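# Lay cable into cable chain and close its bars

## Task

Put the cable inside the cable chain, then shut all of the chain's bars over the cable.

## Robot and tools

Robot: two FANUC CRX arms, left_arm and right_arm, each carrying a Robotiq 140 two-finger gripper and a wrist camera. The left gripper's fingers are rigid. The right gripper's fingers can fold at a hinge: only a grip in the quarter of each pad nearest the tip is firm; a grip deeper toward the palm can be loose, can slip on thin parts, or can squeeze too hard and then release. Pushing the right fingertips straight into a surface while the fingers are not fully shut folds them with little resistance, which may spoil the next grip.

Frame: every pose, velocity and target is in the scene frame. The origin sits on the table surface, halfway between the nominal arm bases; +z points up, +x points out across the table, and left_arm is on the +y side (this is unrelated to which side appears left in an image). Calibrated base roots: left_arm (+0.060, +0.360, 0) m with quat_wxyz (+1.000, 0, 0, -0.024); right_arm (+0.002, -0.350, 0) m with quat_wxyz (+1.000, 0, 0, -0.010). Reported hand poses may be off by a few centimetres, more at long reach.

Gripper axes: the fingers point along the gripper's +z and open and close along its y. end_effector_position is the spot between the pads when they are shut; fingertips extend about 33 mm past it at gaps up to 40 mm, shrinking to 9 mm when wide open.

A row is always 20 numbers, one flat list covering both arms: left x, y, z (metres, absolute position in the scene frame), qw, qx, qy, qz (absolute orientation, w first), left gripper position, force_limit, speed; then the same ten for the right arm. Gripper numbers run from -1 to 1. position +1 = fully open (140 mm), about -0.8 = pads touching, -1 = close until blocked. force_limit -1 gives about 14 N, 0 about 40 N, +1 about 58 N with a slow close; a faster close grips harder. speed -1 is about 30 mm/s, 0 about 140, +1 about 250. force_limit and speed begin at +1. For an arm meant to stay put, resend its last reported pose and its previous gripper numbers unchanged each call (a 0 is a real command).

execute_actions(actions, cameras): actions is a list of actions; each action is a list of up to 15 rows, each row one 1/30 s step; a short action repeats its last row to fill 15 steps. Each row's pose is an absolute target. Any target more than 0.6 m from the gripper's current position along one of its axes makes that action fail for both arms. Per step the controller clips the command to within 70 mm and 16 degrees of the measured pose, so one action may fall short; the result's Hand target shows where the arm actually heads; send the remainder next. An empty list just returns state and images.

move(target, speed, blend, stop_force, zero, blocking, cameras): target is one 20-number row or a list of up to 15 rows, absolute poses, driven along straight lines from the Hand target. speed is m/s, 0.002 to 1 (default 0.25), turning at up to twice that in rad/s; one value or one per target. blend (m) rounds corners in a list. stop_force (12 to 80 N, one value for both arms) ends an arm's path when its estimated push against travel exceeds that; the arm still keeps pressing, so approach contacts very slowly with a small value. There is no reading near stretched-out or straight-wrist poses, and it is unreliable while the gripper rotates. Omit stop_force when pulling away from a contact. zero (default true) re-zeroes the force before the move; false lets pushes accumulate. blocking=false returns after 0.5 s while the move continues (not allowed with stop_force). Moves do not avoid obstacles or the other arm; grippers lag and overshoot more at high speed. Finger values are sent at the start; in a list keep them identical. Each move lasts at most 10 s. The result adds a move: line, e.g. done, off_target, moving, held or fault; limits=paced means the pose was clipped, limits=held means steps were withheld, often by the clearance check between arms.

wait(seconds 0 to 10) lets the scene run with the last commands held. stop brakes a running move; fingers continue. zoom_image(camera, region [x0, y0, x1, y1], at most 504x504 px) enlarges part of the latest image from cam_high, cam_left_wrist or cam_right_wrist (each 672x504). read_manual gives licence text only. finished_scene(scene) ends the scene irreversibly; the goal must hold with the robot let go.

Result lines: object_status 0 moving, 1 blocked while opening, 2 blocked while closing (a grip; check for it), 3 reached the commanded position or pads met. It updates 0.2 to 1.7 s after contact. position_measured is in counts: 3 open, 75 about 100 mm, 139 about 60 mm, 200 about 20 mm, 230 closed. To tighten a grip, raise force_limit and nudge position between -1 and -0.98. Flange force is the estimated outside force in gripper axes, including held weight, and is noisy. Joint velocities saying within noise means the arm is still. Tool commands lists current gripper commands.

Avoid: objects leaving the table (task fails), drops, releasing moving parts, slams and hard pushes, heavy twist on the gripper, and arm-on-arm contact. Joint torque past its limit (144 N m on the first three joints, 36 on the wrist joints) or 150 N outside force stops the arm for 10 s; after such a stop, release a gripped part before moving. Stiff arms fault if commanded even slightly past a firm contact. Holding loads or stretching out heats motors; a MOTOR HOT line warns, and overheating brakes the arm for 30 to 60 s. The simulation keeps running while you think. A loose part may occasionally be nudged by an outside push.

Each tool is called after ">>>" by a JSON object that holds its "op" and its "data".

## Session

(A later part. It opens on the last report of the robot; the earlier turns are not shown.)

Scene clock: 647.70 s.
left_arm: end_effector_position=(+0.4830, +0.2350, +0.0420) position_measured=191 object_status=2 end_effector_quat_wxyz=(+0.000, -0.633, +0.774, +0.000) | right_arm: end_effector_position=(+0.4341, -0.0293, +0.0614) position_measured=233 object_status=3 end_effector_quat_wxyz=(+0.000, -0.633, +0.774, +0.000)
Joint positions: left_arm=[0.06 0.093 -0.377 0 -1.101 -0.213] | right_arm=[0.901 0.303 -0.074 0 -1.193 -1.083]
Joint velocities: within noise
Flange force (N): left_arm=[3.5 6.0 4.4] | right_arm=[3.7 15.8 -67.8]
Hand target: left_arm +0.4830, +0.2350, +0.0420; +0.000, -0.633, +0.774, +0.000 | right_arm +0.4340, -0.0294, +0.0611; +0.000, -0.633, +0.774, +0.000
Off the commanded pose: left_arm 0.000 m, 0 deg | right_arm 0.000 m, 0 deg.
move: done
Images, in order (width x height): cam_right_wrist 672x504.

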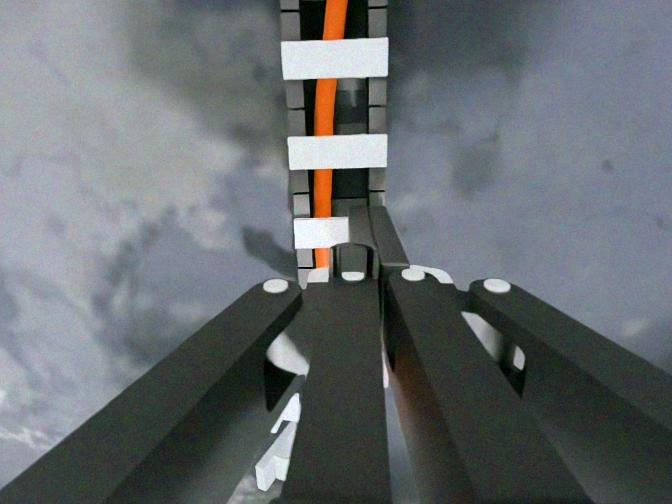

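>>> {"op": "move", "data": {"target": [[0.483,0.235,0.042,0,0.6327,-0.7744,0,-1,0.2,-0.9,0.434,-0.0294,0.09,0,0.6327,-0.7744,0,-1,0.1,0],[0.483,0.235,0.042,0,0.6327,-0.7744,0,-1,0.2,-0.9,0.483,-0.0294,0.12,0,0.6327,-0.7744,0,-1,0.1,0],[0.483,0.235,0.042,0,0.6327,-0.7744,0,-1,0.2,-0.9,0.5185,-0.0116,0.1,0,0.6327,-0.7744,0,-1,0.1,0],[0.483,0.235,0.042,0,0.6327,-0.7744,0,-1,0.2,-0.9,0.5185,-0.0116,0.075,0,0.6327,-0.7744,0,-1,0.1,0],[0.483,0.235,0.042,0,0.6327,-0.7744,0,-1,0.2,-0.9,0.4399,0.0043,0.075,0,0.6327,-0.7744,0,-1,0.1,0],[0.483,0.235,0.042,0,0.6327,-0.7744,0,-1,0.2,-0.9,0.4399,0.0043,0.0611,0,0.6327,-0.7744,0,-1,0.1,0]], "speed": [0.1,0.15,0.15,0.1,0.06,0.015], "blend": [0,0.02,0,0,0,0], "cameras": ["cam_right_wrist"]}}

>>> {"op": "zoom_image", "data": {"camera": "cam_right_wrist", "region": [250, 20, 440, 290]}}

Scene clock: 666.43 s.
left_arm: end_effector_position=(+0.4830, +0.2350, +0.0420) position_measured=191 object_status=2 end_effector_quat_wxyz=(+0.000, -0.633, +0.774, +0.000) | right_arm: end_effector_position=(+0.4400, +0.0044, +0.0615) position_measured=233 object_status=3 end_effector_quat_wxyz=(+0.000, -0.633, +0.774, +0.000)
Joint positions: left_arm=[0.06 0.093 -0.377 0 -1.101 -0.213] | right_arm=[0.932 0.362 0.005 0 -1.213 -1.113]
Joint velocities: within noise
Flange force (N): left_arm=[3.6 5.9 4.3] | right_arm=[4.4 15.9 -73.2]
Hand target: left_arm +0.4830, +0.2350, +0.0420; +0.000, -0.633, +0.774, +0.000 | right_arm +0.4399, +0.0043, +0.0611; +0.000, -0.633, +0.774, +0.000
Off the commanded pose: left_arm 0.000 m, 0 deg | right_arm 0.000 m, 0 deg.
move: done
Images, in order (width x height): cam_right_wrist 672x504.

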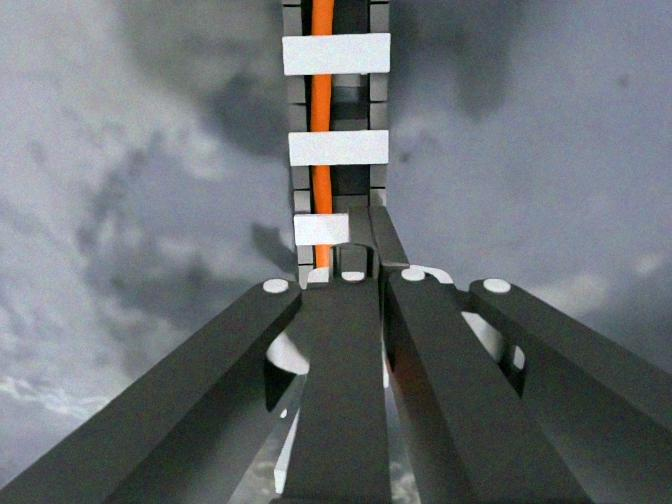

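Scaled by 1.867 from the camera's 672x504 image, which has a finer 960x720 frame.

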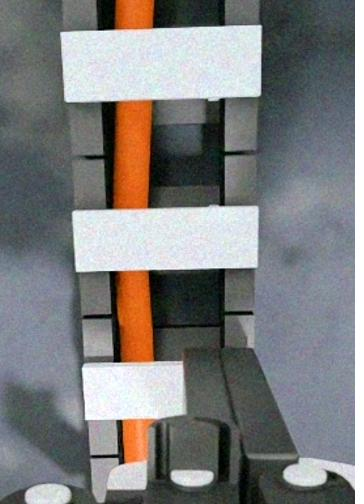

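>>> {"op": "move", "data": {"target": [[0.483,0.235,0.042,0,0.6327,-0.7744,0,-1,0.2,-0.9,0.4399,0.0043,0.09,0,0.6327,-0.7744,0,-1,0.1,0],[0.483,0.235,0.042,0,0.6327,-0.7744,0,-1,0.2,-0.9,0.489,0.0043,0.12,0,0.6327,-0.7744,0,-1,0.1,0],[0.483,0.235,0.042,0,0.6327,-0.7744,0,-1,0.2,-0.9,0.5243,0.0222,0.1,0,0.6327,-0.7744,0,-1,0.1,0],[0.483,0.235,0.042,0,0.6327,-0.7744,0,-1,0.2,-0.9,0.5243,0.0222,0.075,0,0.6327,-0.7744,0,-1,0.1,0],[0.483,0.235,0.042,0,0.6327,-0.7744,0,-1,0.2,-0.9,0.4456,0.0381,0.075,0,0.6327,-0.7744,0,-1,0.1,0],[0.483,0.235,0.042,0,0.6327,-0.7744,0,-1,0.2,-0.9,0.4456,0.0381,0.0614,0,0.6327,-0.7744,0,-1,0.1,0]], "speed": [0.1,0.15,0.15,0.1,0.06,0.015], "blend": [0,0.02,0,0,0,0], "cameras": ["cam_right_wrist"]}}

>>> {"op": "zoom_image", "data": {"camera": "cam_right_wrist", "region": [250, 20, 440, 290]}}

Scene clock: 683.07 s.
left_arm: end_effector_position=(+0.4830, +0.2350, +0.0420) position_measured=191 object_status=2 end_effector_quat_wxyz=(+0.000, -0.633, +0.774, +0.000) | right_arm: end_effector_position=(+0.4457, +0.0381, +0.0617) position_measured=233 object_status=3 end_effector_quat_wxyz=(+0.000, -0.633, +0.774, +0.000)
Joint positions: left_arm=[0.06 0.093 -0.377 0 -1.101 -0.213] | right_arm=[0.96 0.424 0.091 0 -1.238 -1.141]
Joint velocities: within noise
Flange force (N): left_arm=[3.8 6.1 4.5] | right_arm=[5.6 17.6 -64.4]
Hand target: left_arm +0.4830, +0.2350, +0.0420; +0.000, -0.633, +0.774, +0.000 | right_arm +0.4456, +0.0381, +0.0614; +0.000, -0.633, +0.774, +0.000
Off the commanded pose: left_arm 0.000 m, 0 deg | right_arm 0.000 m, 0 deg.
move: done
Images, in order (width x height): cam_right_wrist 672x504.

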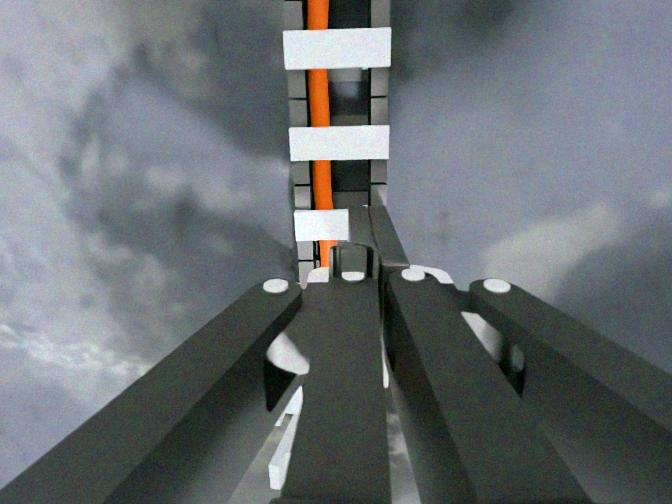

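Scaled by 1.867 from the camera's 672x504 image, which has a finer 960x720 frame.

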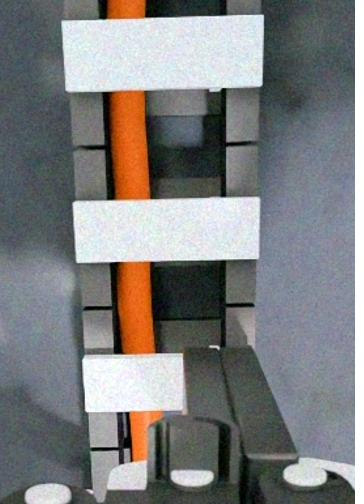

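>>> {"op": "move", "data": {"target": [[0.483,0.235,0.042,0,0.6327,-0.7744,0,-1,0.2,-0.9,0.4456,0.0381,0.09,0,0.6327,-0.7744,0,-1,0.1,0],[0.483,0.235,0.042,0,0.6327,-0.7744,0,-1,0.2,-0.9,0.495,0.0381,0.12,0,0.6327,-0.7744,0,-1,0.1,0],[0.483,0.235,0.042,0,0.6327,-0.7744,0,-1,0.2,-0.9,0.5295,0.0531,0.1,0,0.6327,-0.7744,0,-1,0.1,0],[0.483,0.235,0.042,0,0.6327,-0.7744,0,-1,0.2,-0.9,0.5295,0.0531,0.075,0,0.6327,-0.7744,0,-1,0.1,0],[0.483,0.235,0.042,0,0.6327,-0.7744,0,-1,0.2,-0.9,0.4507,0.0691,0.075,0,0.6327,-0.7744,0,-1,0.1,0],[0.483,0.235,0.042,0,0.6327,-0.7744,0,-1,0.2,-0.9,0.4507,0.0691,0.0615,0,0.6327,-0.7744,0,-1,0.1,0]], "speed": [0.1,0.15,0.15,0.1,0.06,0.015], "blend": [0,0.02,0,0,0,0], "cameras": ["cam_right_wrist","cam_high"]}}

>>> {"op": "zoom_image", "data": {"camera": "cam_right_wrist", "region": [250, 20, 440, 290]}}

Scene clock: 696.67 s.
left_arm: end_effector_position=(+0.4830, +0.2350, +0.0420) position_measured=191 object_status=2 end_effector_quat_wxyz=(+0.000, -0.633, +0.774, +0.000) | right_arm: end_effector_position=(+0.5280, +0.0521, +0.0963) position_measured=233 object_status=3 end_effector_quat_wxyz=(+0.000, -0.633, +0.774, +0.000)
Joint positions: left_arm=[0.06 0.093 -0.377 0 -1.101 -0.213] | right_arm=[0.869 0.583 0.409 0 -1.396 -1.051]
Joint velocities: within noise
Flange force (N): left_arm=[3.6 6.0 5.0] | right_arm=[-3.5 0.0 -1.0]
Hand target: left_arm +0.4830, +0.2350, +0.0420; +0.000, -0.633, +0.774, +0.000 | right_arm +0.5280, +0.0522, +0.0963; +0.000, -0.633, +0.774, +0.000
Off the commanded pose: left_arm 0.000 m, 0 deg | right_arm 0.086 m, 0 deg.
move: held (right_arm; a check stopped the path); path passed 3 of 6 targets; limits=held
pose unreachable (right arm): on one or more control steps of this call, first in action 0 (counted from 0), this arm could not follow its commanded pose, so it was not sent that pose on those steps. It may still have moved: this result reports where it is.
cause: moving toward the commanded pose would bring a part of the arm too close to another arm (a part of this arm just beyond joint 4 (forearm roll) and a part of the left arm just beyond its joint 5 (wrist pitch), where that arm would come to rest).
Images, in order (width x height): cam_high 672x504, cam_right_wrist 672x504.

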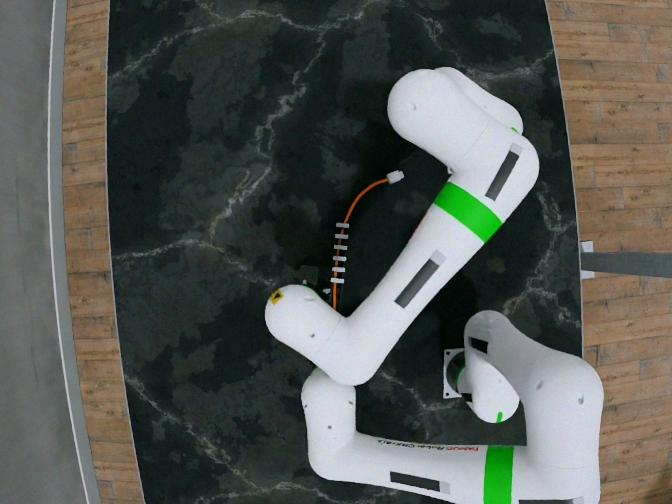

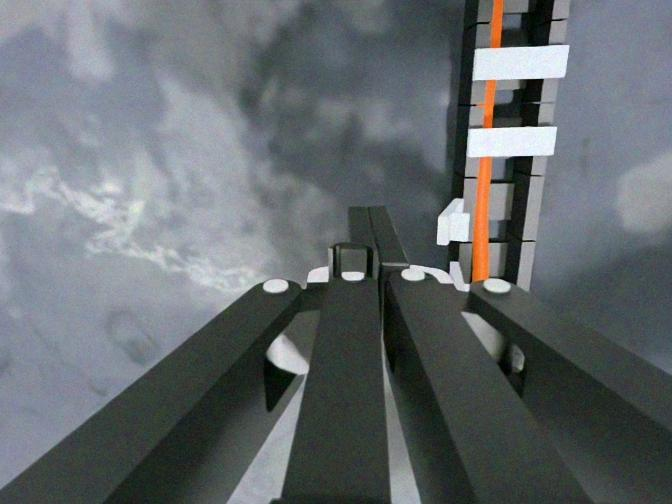

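Scaled by 1.867 from the camera's 672x504 image, which has a finer 960x720 frame.

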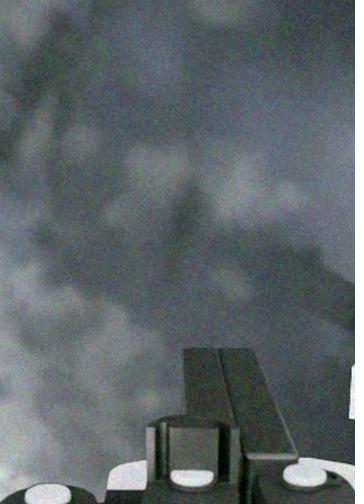

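>>> {"op": "move", "data": {"target": [[0.483,0.235,0.038,0,0.6327,-0.7744,0,-1,0.2,-0.9,0.52,0.0,0.15,0,0.6327,-0.7744,0,-1,0.1,0],[0.483,0.235,0.038,0,0.6327,-0.7744,0,-1,0.2,-0.9,0.33,-0.35,0.3,0,0.6327,-0.7744,0,-1,0.1,0],[0.483,0.235,0.038,0,0.6327,-0.7744,0,-0.2,0.2,-0.95,0.33,-0.35,0.3,0,0.6327,-0.7744,0,-1,0.1,0],[0.483,0.235,0.12,0,0.6327,-0.7744,0,-0.2,0.2,-0.95,0.33,-0.35,0.3,0,0.6327,-0.7744,0,-1,0.1,0],[0.475,0.18,0.24,0,0.6327,-0.7744,0,1,0.2,0,0.33,-0.35,0.3,0,0.6327,-0.7744,0,-1,0.1,0]], "speed": 0.2, "blend": [0.02,0,0,0,0]}}

>>> {"op": "zoom_image", "data": {"camera": "cam_left_wrist", "region": [260, 0, 420, 160]}}

>>> {"op": "zoom_image", "data": {"camera": "cam_left_wrist", "region": [260, 140, 420, 300]}}

Scene clock: 717.03 s.
left_arm: end_effector_position=(+0.4750, +0.1800, +0.2400) position_measured=3 object_status=0 end_effector_quat_wxyz=(+0.000, -0.633, +0.774, +0.000) | right_arm: end_effector_position=(+0.3300, -0.3500, +0.3000) position_measured=233 object_status=3 end_effector_quat_wxyz=(+0.000, -0.633, +0.774, +0.000)
Joint positions: left_arm=[-0.069 0.008 0.012 0 -1.574 -0.084] | right_arm=[0.426 -0.3 -0.113 0 -1.757 -0.607]
Joint velocities: within noise
Flange force (N): left_arm=[2.8 5.4 7.0] | right_arm=[-5.3 0.9 -2.3]
Hand target: left_arm +0.4750, +0.1800, +0.2400; +0.000, -0.633, +0.774, +0.000 | right_arm +0.3300, -0.3500, +0.3000; +0.000, -0.633, +0.774, +0.000
Off the commanded pose: left_arm 0.000 m, 0 deg | right_arm 0.000 m, 0 deg.
move: done

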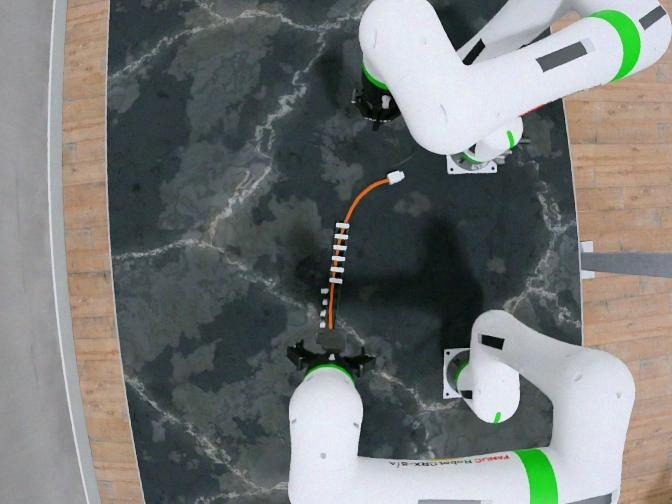

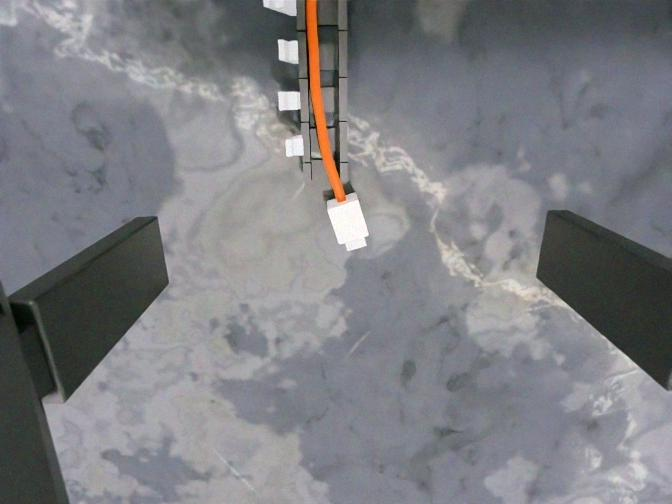

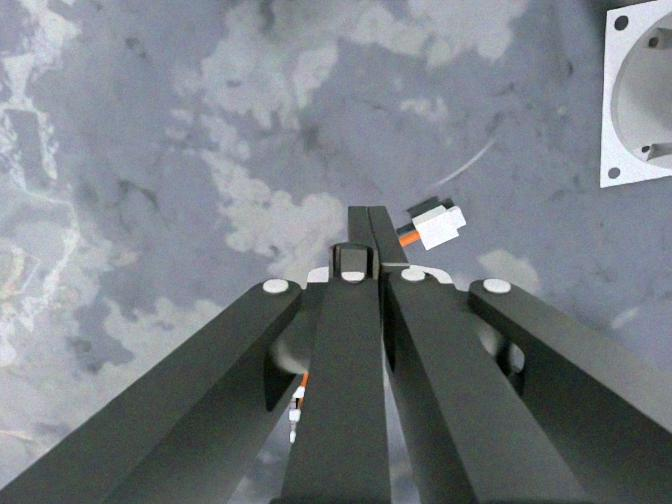

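Scaled by 3.150 from the camera's 672x504 image, which has a finer 960x720 frame.

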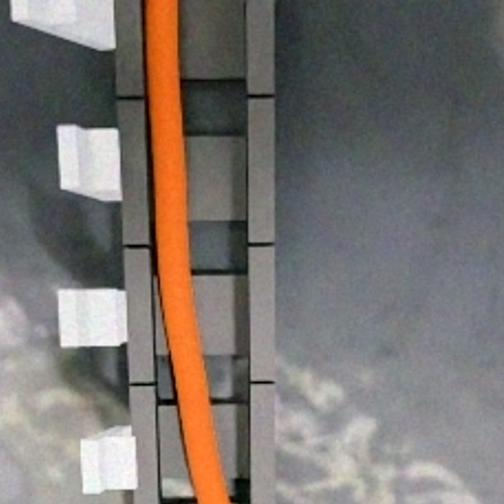

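Scaled by 3.150 from the camera's 672x504 image, which has a finer 960x720 frame.

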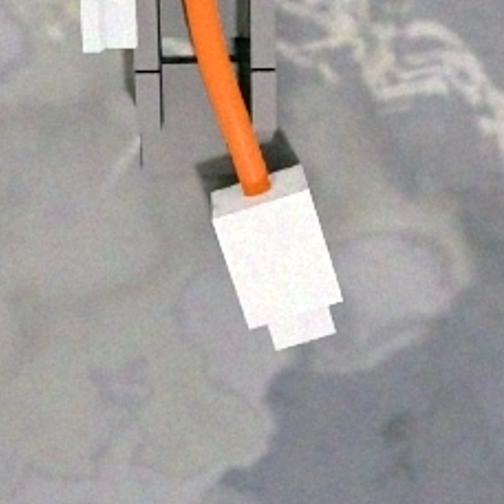

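>>> {"op": "move", "data": {"target": [[0.5268,0.0487,0.16,0,0.6327,-0.7744,0,-1,0.2,0,0.33,-0.35,0.3,0,0.6327,-0.7744,0,-1,0.1,0],[0.5268,0.0487,0.075,0,0.6327,-0.7744,0,-1,0.2,0,0.33,-0.35,0.3,0,0.6327,-0.7744,0,-1,0.1,0],[0.445,0.0653,0.075,0,0.6327,-0.7744,0,-1,0.2,0,0.33,-0.35,0.3,0,0.6327,-0.7744,0,-1,0.1,0]], "speed": [0.2,0.15,0.06], "cameras": ["cam_left_wrist"]}}

>>> {"op": "move", "data": {"target": [0.445,0.0653,0.055,0,0.6327,-0.7744,0,-1,0.2,0,0.33,-0.35,0.3,0,0.6327,-0.7744,0,-1,0.1,0], "speed": 0.01, "stop_force": 25, "cameras": ["cam_left_wrist"]}}

>>> {"op": "zoom_image", "data": {"camera": "cam_left_wrist", "region": [250, 20, 440, 290]}}

Scene clock: 748.33 s.
left_arm: end_effector_position=(+0.4450, +0.0653, +0.0750) position_measured=233 object_status=3 end_effector_quat_wxyz=(+0.000, -0.633, +0.774, +0.000) | right_arm: end_effector_position=(+0.3300, -0.3500, +0.3000) position_measured=233 object_status=3 end_effector_quat_wxyz=(+0.000, -0.633, +0.774, +0.000)
Joint positions: left_arm=[-0.333 0.164 -0.212 0 -1.195 0.18] | right_arm=[0.426 -0.3 -0.113 0 -1.757 -0.607]
Joint velocities: within noise
Flange force (N): left_arm=[-0.8 10.8 5.5] | right_arm=[-5.4 2.1 -2.0]
Hand target: left_arm +0.4450, +0.0653, +0.0750; +0.000, -0.633, +0.774, +0.000 | right_arm +0.3300, -0.3500, +0.3000; +0.000, -0.633, +0.774, +0.000
Off the commanded pose: left_arm 0.000 m, 0 deg | right_arm 0.000 m, 0 deg.
move: done
Images, in order (width x height): cam_left_wrist 672x504.

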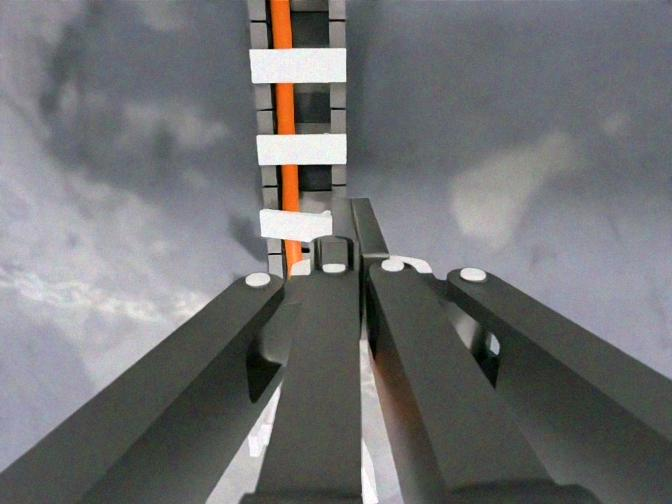

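Scene clock: 750.47 s.
left_arm: end_effector_position=(+0.4451, +0.0652, +0.0600) position_measured=233 object_status=3 end_effector_quat_wxyz=(+0.000, -0.633, +0.774, +0.000) | right_arm: end_effector_position=(+0.3300, -0.3500, +0.3000) position_measured=233 object_status=3 end_effector_quat_wxyz=(+0.000, -0.633, +0.774, +0.000)
Joint positions: left_arm=[-0.333 0.179 -0.233 0 -1.159 0.18] | right_arm=[0.426 -0.3 -0.113 0 -1.757 -0.607]
Joint velocities: within noise
Flange force (N): left_arm=[-4.1 12.1 -33.9] | right_arm=[-4.8 1.5 -2.4]
Hand target: left_arm +0.4451, +0.0652, +0.0600; +0.000, -0.633, +0.774, +0.000 | right_arm +0.3300, -0.3500, +0.3000; +0.000, -0.633, +0.774, +0.000
Off the commanded pose: left_arm 0.005 m, 0 deg | right_arm 0.000 m, 0 deg.
move: contact (left_arm)
Images, in order (width x height): cam_left_wrist 672x504.

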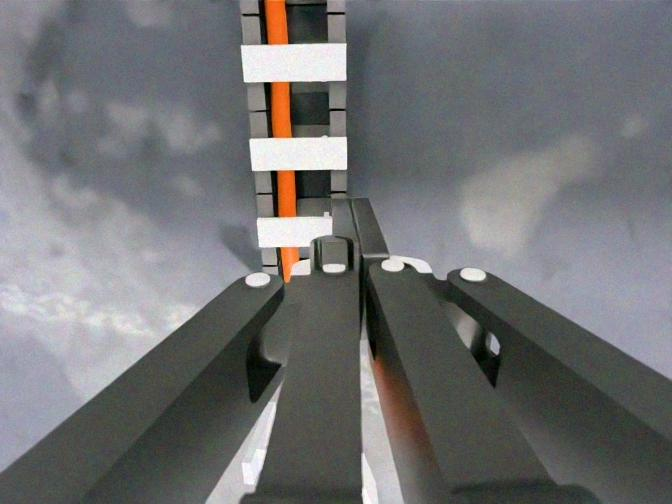

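Scaled by 1.867 from the camera's 672x504 image, which has a finer 960x720 frame.

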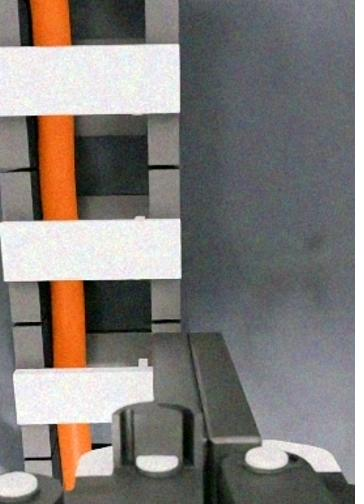

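>>> {"op": "move", "data": {"target": [[0.445,0.0653,0.068,0,0.6327,-0.7744,0,-1,0.2,0,0.33,-0.35,0.3,0,0.6327,-0.7744,0,-1,0.1,0],[0.4514,0.064,0.068,0,0.6327,-0.7744,0,-1,0.2,0,0.33,-0.35,0.3,0,0.6327,-0.7744,0,-1,0.1,0],[0.4514,0.064,0.0594,0,0.6327,-0.7744,0,-1,0.2,0,0.33,-0.35,0.3,0,0.6327,-0.7744,0,-1,0.1,0]], "speed": [0.05,0.05,0.012], "cameras": []}}

>>> {"op": "move", "data": {"target": [[0.4514,0.064,0.09,0,0.6327,-0.7744,0,-1,0.2,0,0.33,-0.35,0.3,0,0.6327,-0.7744,0,-1,0.1,0],[0.5,0.064,0.12,0,0.6327,-0.7744,0,-1,0.2,0,0.33,-0.35,0.3,0,0.6327,-0.7744,0,-1,0.1,0],[0.5296,0.0823,0.1,0,0.6327,-0.7744,0,-1,0.2,0,0.33,-0.35,0.3,0,0.6327,-0.7744,0,-1,0.1,0],[0.5296,0.0823,0.075,0,0.6327,-0.7744,0,-1,0.2,0,0.33,-0.35,0.3,0,0.6327,-0.7744,0,-1,0.1,0],[0.4517,0.0981,0.075,0,0.6327,-0.7744,0,-1,0.2,0,0.33,-0.35,0.3,0,0.6327,-0.7744,0,-1,0.1,0],[0.4586,0.0967,0.072,0,0.6327,-0.7744,0,-1,0.2,0,0.33,-0.35,0.3,0,0.6327,-0.7744,0,-1,0.1,0],[0.4586,0.0967,0.0596,0,0.6327,-0.7744,0,-1,0.2,0,0.33,-0.35,0.3,0,0.6327,-0.7744,0,-1,0.1,0]], "speed": [0.1,0.15,0.15,0.15,0.06,0.05,0.015], "blend": [0,0.02,0,0,0,0,0], "cameras": ["cam_left_wrist"]}}

>>> {"op": "zoom_image", "data": {"camera": "cam_left_wrist", "region": [250, 20, 440, 290]}}

Scene clock: 769.07 s.
left_arm: end_effector_position=(+0.4515, +0.0639, +0.0597) position_measured=233 object_status=3 end_effector_quat_wxyz=(+0.000, -0.633, +0.774, +0.000) | right_arm: end_effector_position=(+0.3300, -0.3500, +0.3000) position_measured=233 object_status=3 end_effector_quat_wxyz=(+0.000, -0.633, +0.774, +0.000)
Joint positions: left_arm=[-0.331 0.193 -0.216 0 -1.161 0.178] | right_arm=[0.426 -0.3 -0.113 0 -1.757 -0.607]
Joint velocities: within noise
Flange force (N): left_arm=[-9.0 17.2 -67.4] | right_arm=[-5.1 2.1 -1.7]
Hand target: left_arm +0.4514, +0.0640, +0.0594; +0.000, -0.633, +0.774, +0.000 | right_arm +0.3300, -0.3500, +0.3000; +0.000, -0.633, +0.774, +0.000
Off the commanded pose: left_arm 0.000 m, 0 deg | right_arm 0.000 m, 0 deg.
move: done
No camera images: "cameras" was empty.

Scene clock: 772.97 s.
left_arm: end_effector_position=(+0.4587, +0.0966, +0.0599) position_measured=233 object_status=3 end_effector_quat_wxyz=(+0.000, -0.633, +0.774, +0.000) | right_arm: end_effector_position=(+0.3300, -0.3500, +0.3000) position_measured=233 object_status=3 end_effector_quat_wxyz=(+0.000, -0.633, +0.774, +0.000)
Joint positions: left_arm=[-0.259 0.162 -0.253 0 -1.156 0.107] | right_arm=[0.426 -0.3 -0.113 0 -1.757 -0.607]
Joint velocities: within noise
Flange force (N): left_arm=[-5.6 15.4 -51.6] | right_arm=[-5.5 1.7 -2.4]
Hand target: left_arm +0.4586, +0.0967, +0.0596; +0.000, -0.633, +0.774, +0.000 | right_arm +0.3300, -0.3500, +0.3000; +0.000, -0.633, +0.774, +0.000
Off the commanded pose: left_arm 0.000 m, 0 deg | right_arm 0.000 m, 0 deg.
move: done
Images, in order (width x height): cam_left_wrist 672x504.

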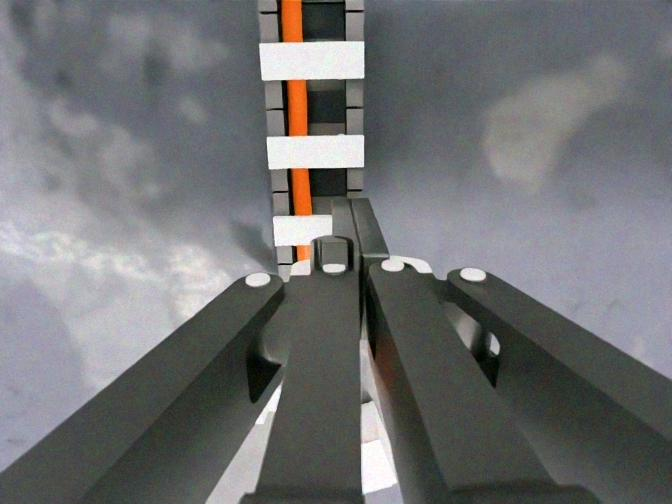

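Scaled by 1.867 from the camera's 672x504 image, which has a finer 960x720 frame.

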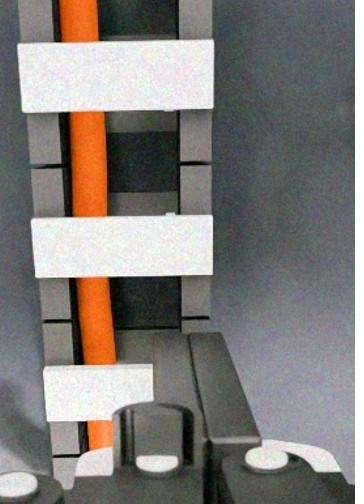

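>>> {"op": "move", "data": {"target": [[0.4586,0.0967,0.09,0,0.6327,-0.7744,0,-1,0.2,0,0.33,-0.35,0.3,0,0.6327,-0.7744,0,-1,0.1,0],[0.507,0.0967,0.12,0,0.6327,-0.7744,0,-1,0.2,0,0.33,-0.35,0.3,0,0.6327,-0.7744,0,-1,0.1,0],[0.5362,0.1152,0.1,0,0.6327,-0.7744,0,-1,0.2,0,0.33,-0.35,0.3,0,0.6327,-0.7744,0,-1,0.1,0],[0.5362,0.1152,0.075,0,0.6327,-0.7744,0,-1,0.2,0,0.33,-0.35,0.3,0,0.6327,-0.7744,0,-1,0.1,0],[0.4583,0.131,0.075,0,0.6327,-0.7744,0,-1,0.2,0,0.33,-0.35,0.3,0,0.6327,-0.7744,0,-1,0.1,0],[0.4652,0.1296,0.072,0,0.6327,-0.7744,0,-1,0.2,0,0.33,-0.35,0.3,0,0.6327,-0.7744,0,-1,0.1,0],[0.4652,0.1296,0.0596,0,0.6327,-0.7744,0,-1,0.2,0,0.33,-0.35,0.3,0,0.6327,-0.7744,0,-1,0.1,0]], "speed": [0.1,0.15,0.15,0.15,0.06,0.05,0.015], "blend": [0,0.02,0,0,0,0,0], "cameras": ["cam_left_wrist"]}}

>>> {"op": "move", "data": {"target": [[0.4652,0.1296,0.09,0,0.6327,-0.7744,0,-1,0.2,0,0.33,-0.35,0.3,0,0.6327,-0.7744,0,-1,0.1,0],[0.515,0.1296,0.12,0,0.6327,-0.7744,0,-1,0.2,0,0.33,-0.35,0.3,0,0.6327,-0.7744,0,-1,0.1,0],[0.5429,0.148,0.1,0,0.6327,-0.7744,0,-1,0.2,0,0.33,-0.35,0.3,0,0.6327,-0.7744,0,-1,0.1,0],[0.5429,0.148,0.075,0,0.6327,-0.7744,0,-1,0.2,0,0.33,-0.35,0.3,0,0.6327,-0.7744,0,-1,0.1,0],[0.465,0.1638,0.075,0,0.6327,-0.7744,0,-1,0.2,0,0.33,-0.35,0.3,0,0.6327,-0.7744,0,-1,0.1,0],[0.4719,0.1624,0.072,0,0.6327,-0.7744,0,-1,0.2,0,0.33,-0.35,0.3,0,0.6327,-0.7744,0,-1,0.1,0],[0.4719,0.1624,0.0596,0,0.6327,-0.7744,0,-1,0.2,0,0.33,-0.35,0.3,0,0.6327,-0.7744,0,-1,0.1,0]], "speed": [0.1,0.15,0.15,0.15,0.06,0.05,0.015], "blend": [0,0.02,0,0,0,0,0], "cameras": ["cam_left_wrist"]}}

>>> {"op": "move", "data": {"target": [[0.4719,0.1624,0.12,0,0.6327,-0.7744,0,-1,0.2,0,0.33,-0.35,0.3,0,0.6327,-0.7744,0,-1,0.1,0],[0.455,0.16,0.24,0,0.6327,-0.7744,0,1,0.2,0,0.33,-0.35,0.3,0,0.6327,-0.7744,0,-1,0.1,0]], "speed": 0.2}}

>>> {"op": "zoom_image", "data": {"camera": "cam_left_wrist", "region": [250, 0, 430, 250]}}

>>> {"op": "zoom_image", "data": {"camera": "cam_high", "region": [300, 200, 380, 360]}}

Scene clock: 801.47 s.
left_arm: end_effector_position=(+0.4653, +0.1296, +0.0598) position_measured=233 object_status=3 end_effector_quat_wxyz=(+0.000, -0.633, +0.774, +0.000) | right_arm: end_effector_position=(+0.3300, -0.3500, +0.3000) position_measured=233 object_status=3 end_effector_quat_wxyz=(+0.000, -0.633, +0.774, +0.000)
Joint positions: left_arm=[-0.186 0.134 -0.285 0 -1.151 0.033] | right_arm=[0.426 -0.3 -0.113 0 -1.757 -0.607]
Joint velocities: within noise
Flange force (N): left_arm=[-5.3 15.4 -54.8] | right_arm=[-4.9 2.5 -1.4]
Hand target: left_arm +0.4652, +0.1296, +0.0596; +0.000, -0.633, +0.774, +0.000 | right_arm +0.3300, -0.3500, +0.3000; +0.000, -0.633, +0.774, +0.000
Off the commanded pose: left_arm 0.000 m, 0 deg | right_arm 0.000 m, 0 deg.
move: done
Images, in order (width x height): cam_left_wrist 672x504.

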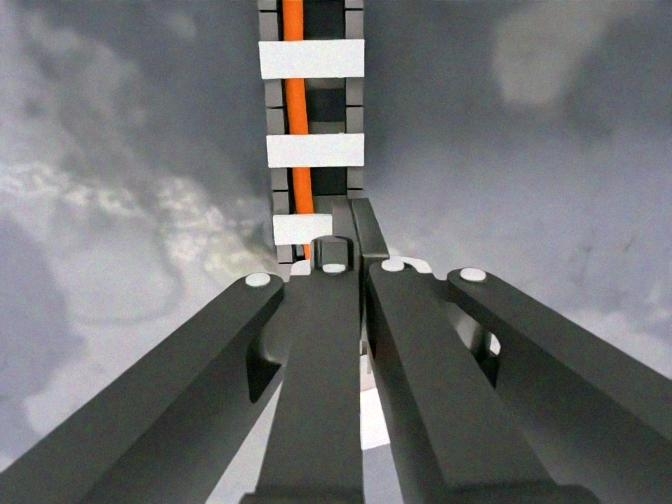

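Scene clock: 805.33 s.
left_arm: end_effector_position=(+0.4720, +0.1623, +0.0598) position_measured=233 object_status=3 end_effector_quat_wxyz=(+0.000, -0.633, +0.774, +0.000) | right_arm: end_effector_position=(+0.3300, -0.3500, +0.3000) position_measured=233 object_status=3 end_effector_quat_wxyz=(+0.000, -0.633, +0.774, +0.000)
Joint positions: left_arm=[-0.11 0.112 -0.31 0 -1.149 -0.043] | right_arm=[0.426 -0.3 -0.113 0 -1.757 -0.607]
Joint velocities: within noise
Flange force (N): left_arm=[-5.2 17.9 -51.2] | right_arm=[-5.8 1.3 -2.4]
Hand target: left_arm +0.4719, +0.1624, +0.0596; +0.000, -0.633, +0.774, +0.000 | right_arm +0.3300, -0.3500, +0.3000; +0.000, -0.633, +0.774, +0.000
Off the commanded pose: left_arm 0.000 m, 0 deg | right_arm 0.000 m, 0 deg.
move: done; blend cut to 0.0195 m at target 2
Images, in order (width x height): cam_left_wrist 672x504.

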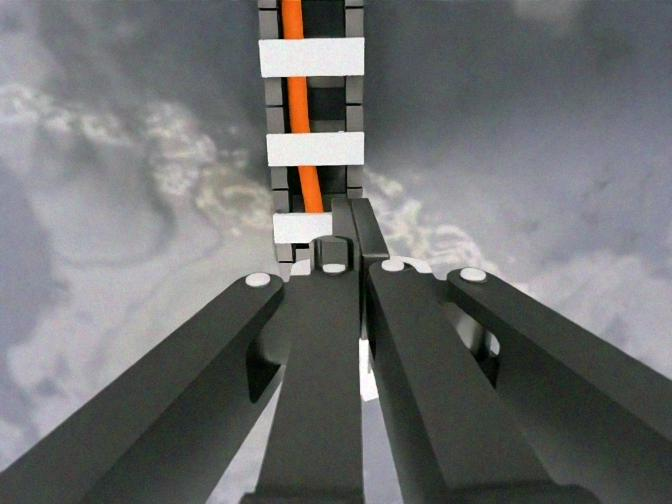

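Scene clock: 808.17 s.
left_arm: end_effector_position=(+0.4550, +0.1600, +0.2400) position_measured=3 object_status=0 end_effector_quat_wxyz=(+0.000, -0.633, +0.774, +0.000) | right_arm: end_effector_position=(+0.3300, -0.3500, +0.3000) position_measured=233 object_status=3 end_effector_quat_wxyz=(+0.000, -0.633, +0.774, +0.000)
Joint positions: left_arm=[-0.122 -0.016 -0.013 0 -1.574 -0.031] | right_arm=[0.426 -0.3 -0.113 0 -1.757 -0.607]
Joint velocities: within noise
Flange force (N): left_arm=[2.2 6.1 7.5] | right_arm=[-5.9 2.5 -2.2]
Hand target: left_arm +0.4550, +0.1600, +0.2400; +0.000, -0.633, +0.774, +0.000 | right_arm +0.3300, -0.3500, +0.3000; +0.000, -0.633, +0.774, +0.000
Off the commanded pose: left_arm 0.000 m, 0 deg | right_arm 0.000 m, 0 deg.
move: done

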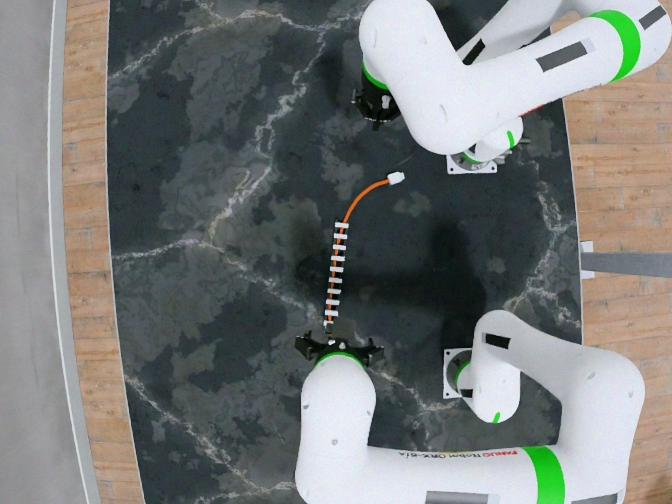

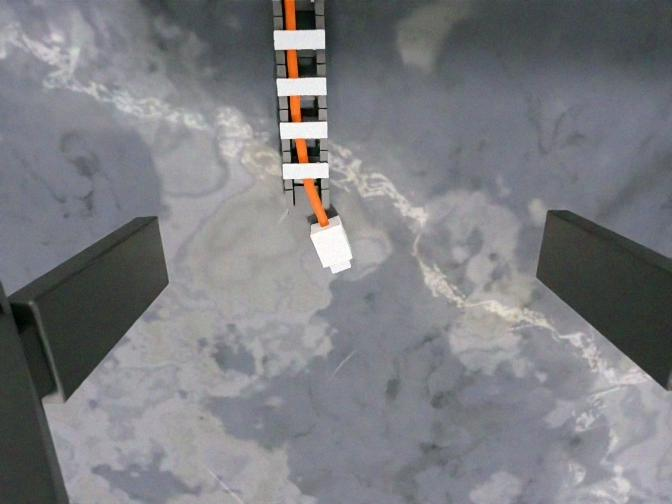

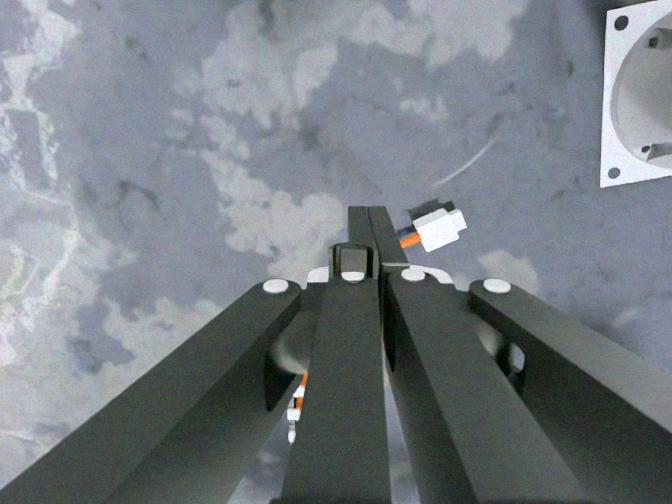

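Scaled by 2.016 from the camera's 672x504 image, which has a finer 960x720 frame.

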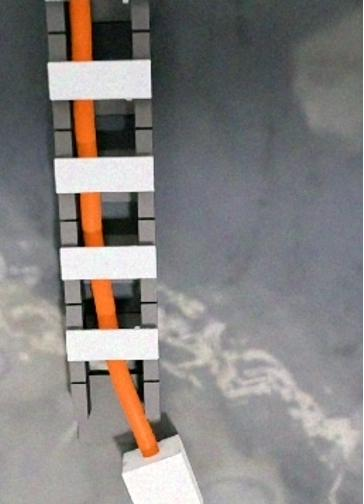

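Scaled by 3.150 from the camera's 672x504 image, which has a finer 960x720 frame.

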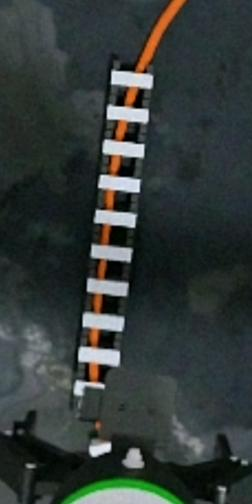

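>>> {"op": "move", "data": {"target": [0.455,0.16,0.24,0,0.6327,-0.7744,0,1,0.2,0,0.43,-0.12,0.2,0,0.6327,-0.7744,0,1,0.1,0], "speed": 0.25, "cameras": ["cam_right_wrist"]}}

>>> {"op": "zoom_image", "data": {"camera": "cam_right_wrist", "region": [270, 100, 450, 300]}}

>>> {"op": "zoom_image", "data": {"camera": "cam_right_wrist", "region": [270, 300, 450, 500]}}

Scene clock: 817.10 s.
left_arm: end_effector_position=(+0.4550, +0.1600, +0.2400) position_measured=3 object_status=3 end_effector_quat_wxyz=(+0.000, -0.633, +0.774, +0.000) | right_arm: end_effector_position=(+0.4300, -0.1200, +0.2000) position_measured=3 object_status=3 end_effector_quat_wxyz=(+0.000, -0.633, +0.774, +0.000)
Joint positions: left_arm=[-0.122 -0.016 -0.013 0 -1.574 -0.031] | right_arm=[0.782 0.097 0.012 0 -1.486 -0.964]
Joint velocities: within noise
Flange force (N): left_arm=[2.4 6.3 7.5] | right_arm=[-3.2 2.6 -1.2]
Hand target: left_arm +0.4550, +0.1600, +0.2400; +0.000, -0.633, +0.774, +0.000 | right_arm +0.4300, -0.1200, +0.2000; +0.000, -0.633, +0.774, +0.000
Off the commanded pose: left_arm 0.000 m, 0 deg | right_arm 0.000 m, 0 deg.
move: done
Images, in order (width x height): cam_right_wrist 672x504.

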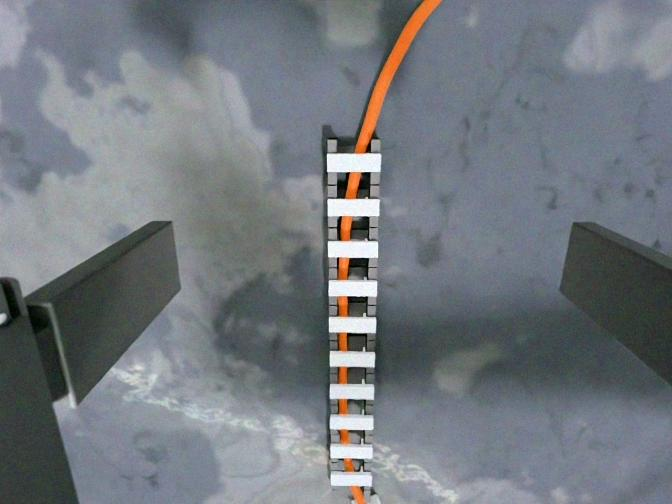

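Scaled by 2.520 from the camera's 672x504 image, which has a finer 960x720 frame.

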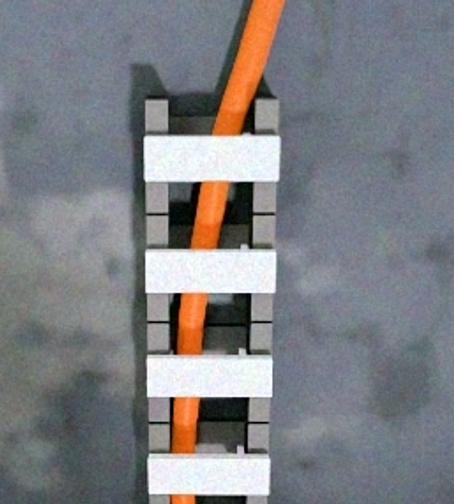

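Scaled by 2.520 from the camera's 672x504 image, which has a finer 960x720 frame.

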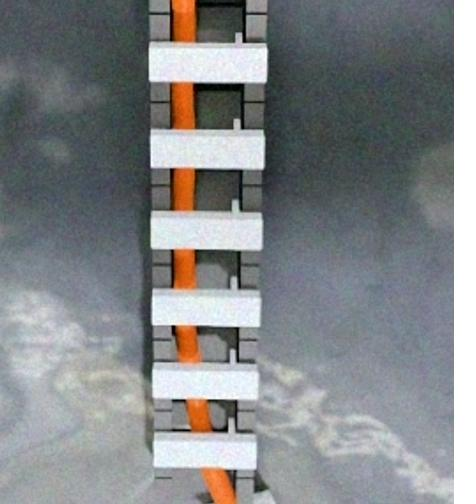

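>>> {"op": "finished_scene", "data": {"scene": 1}}

The scene is finished: the task was done.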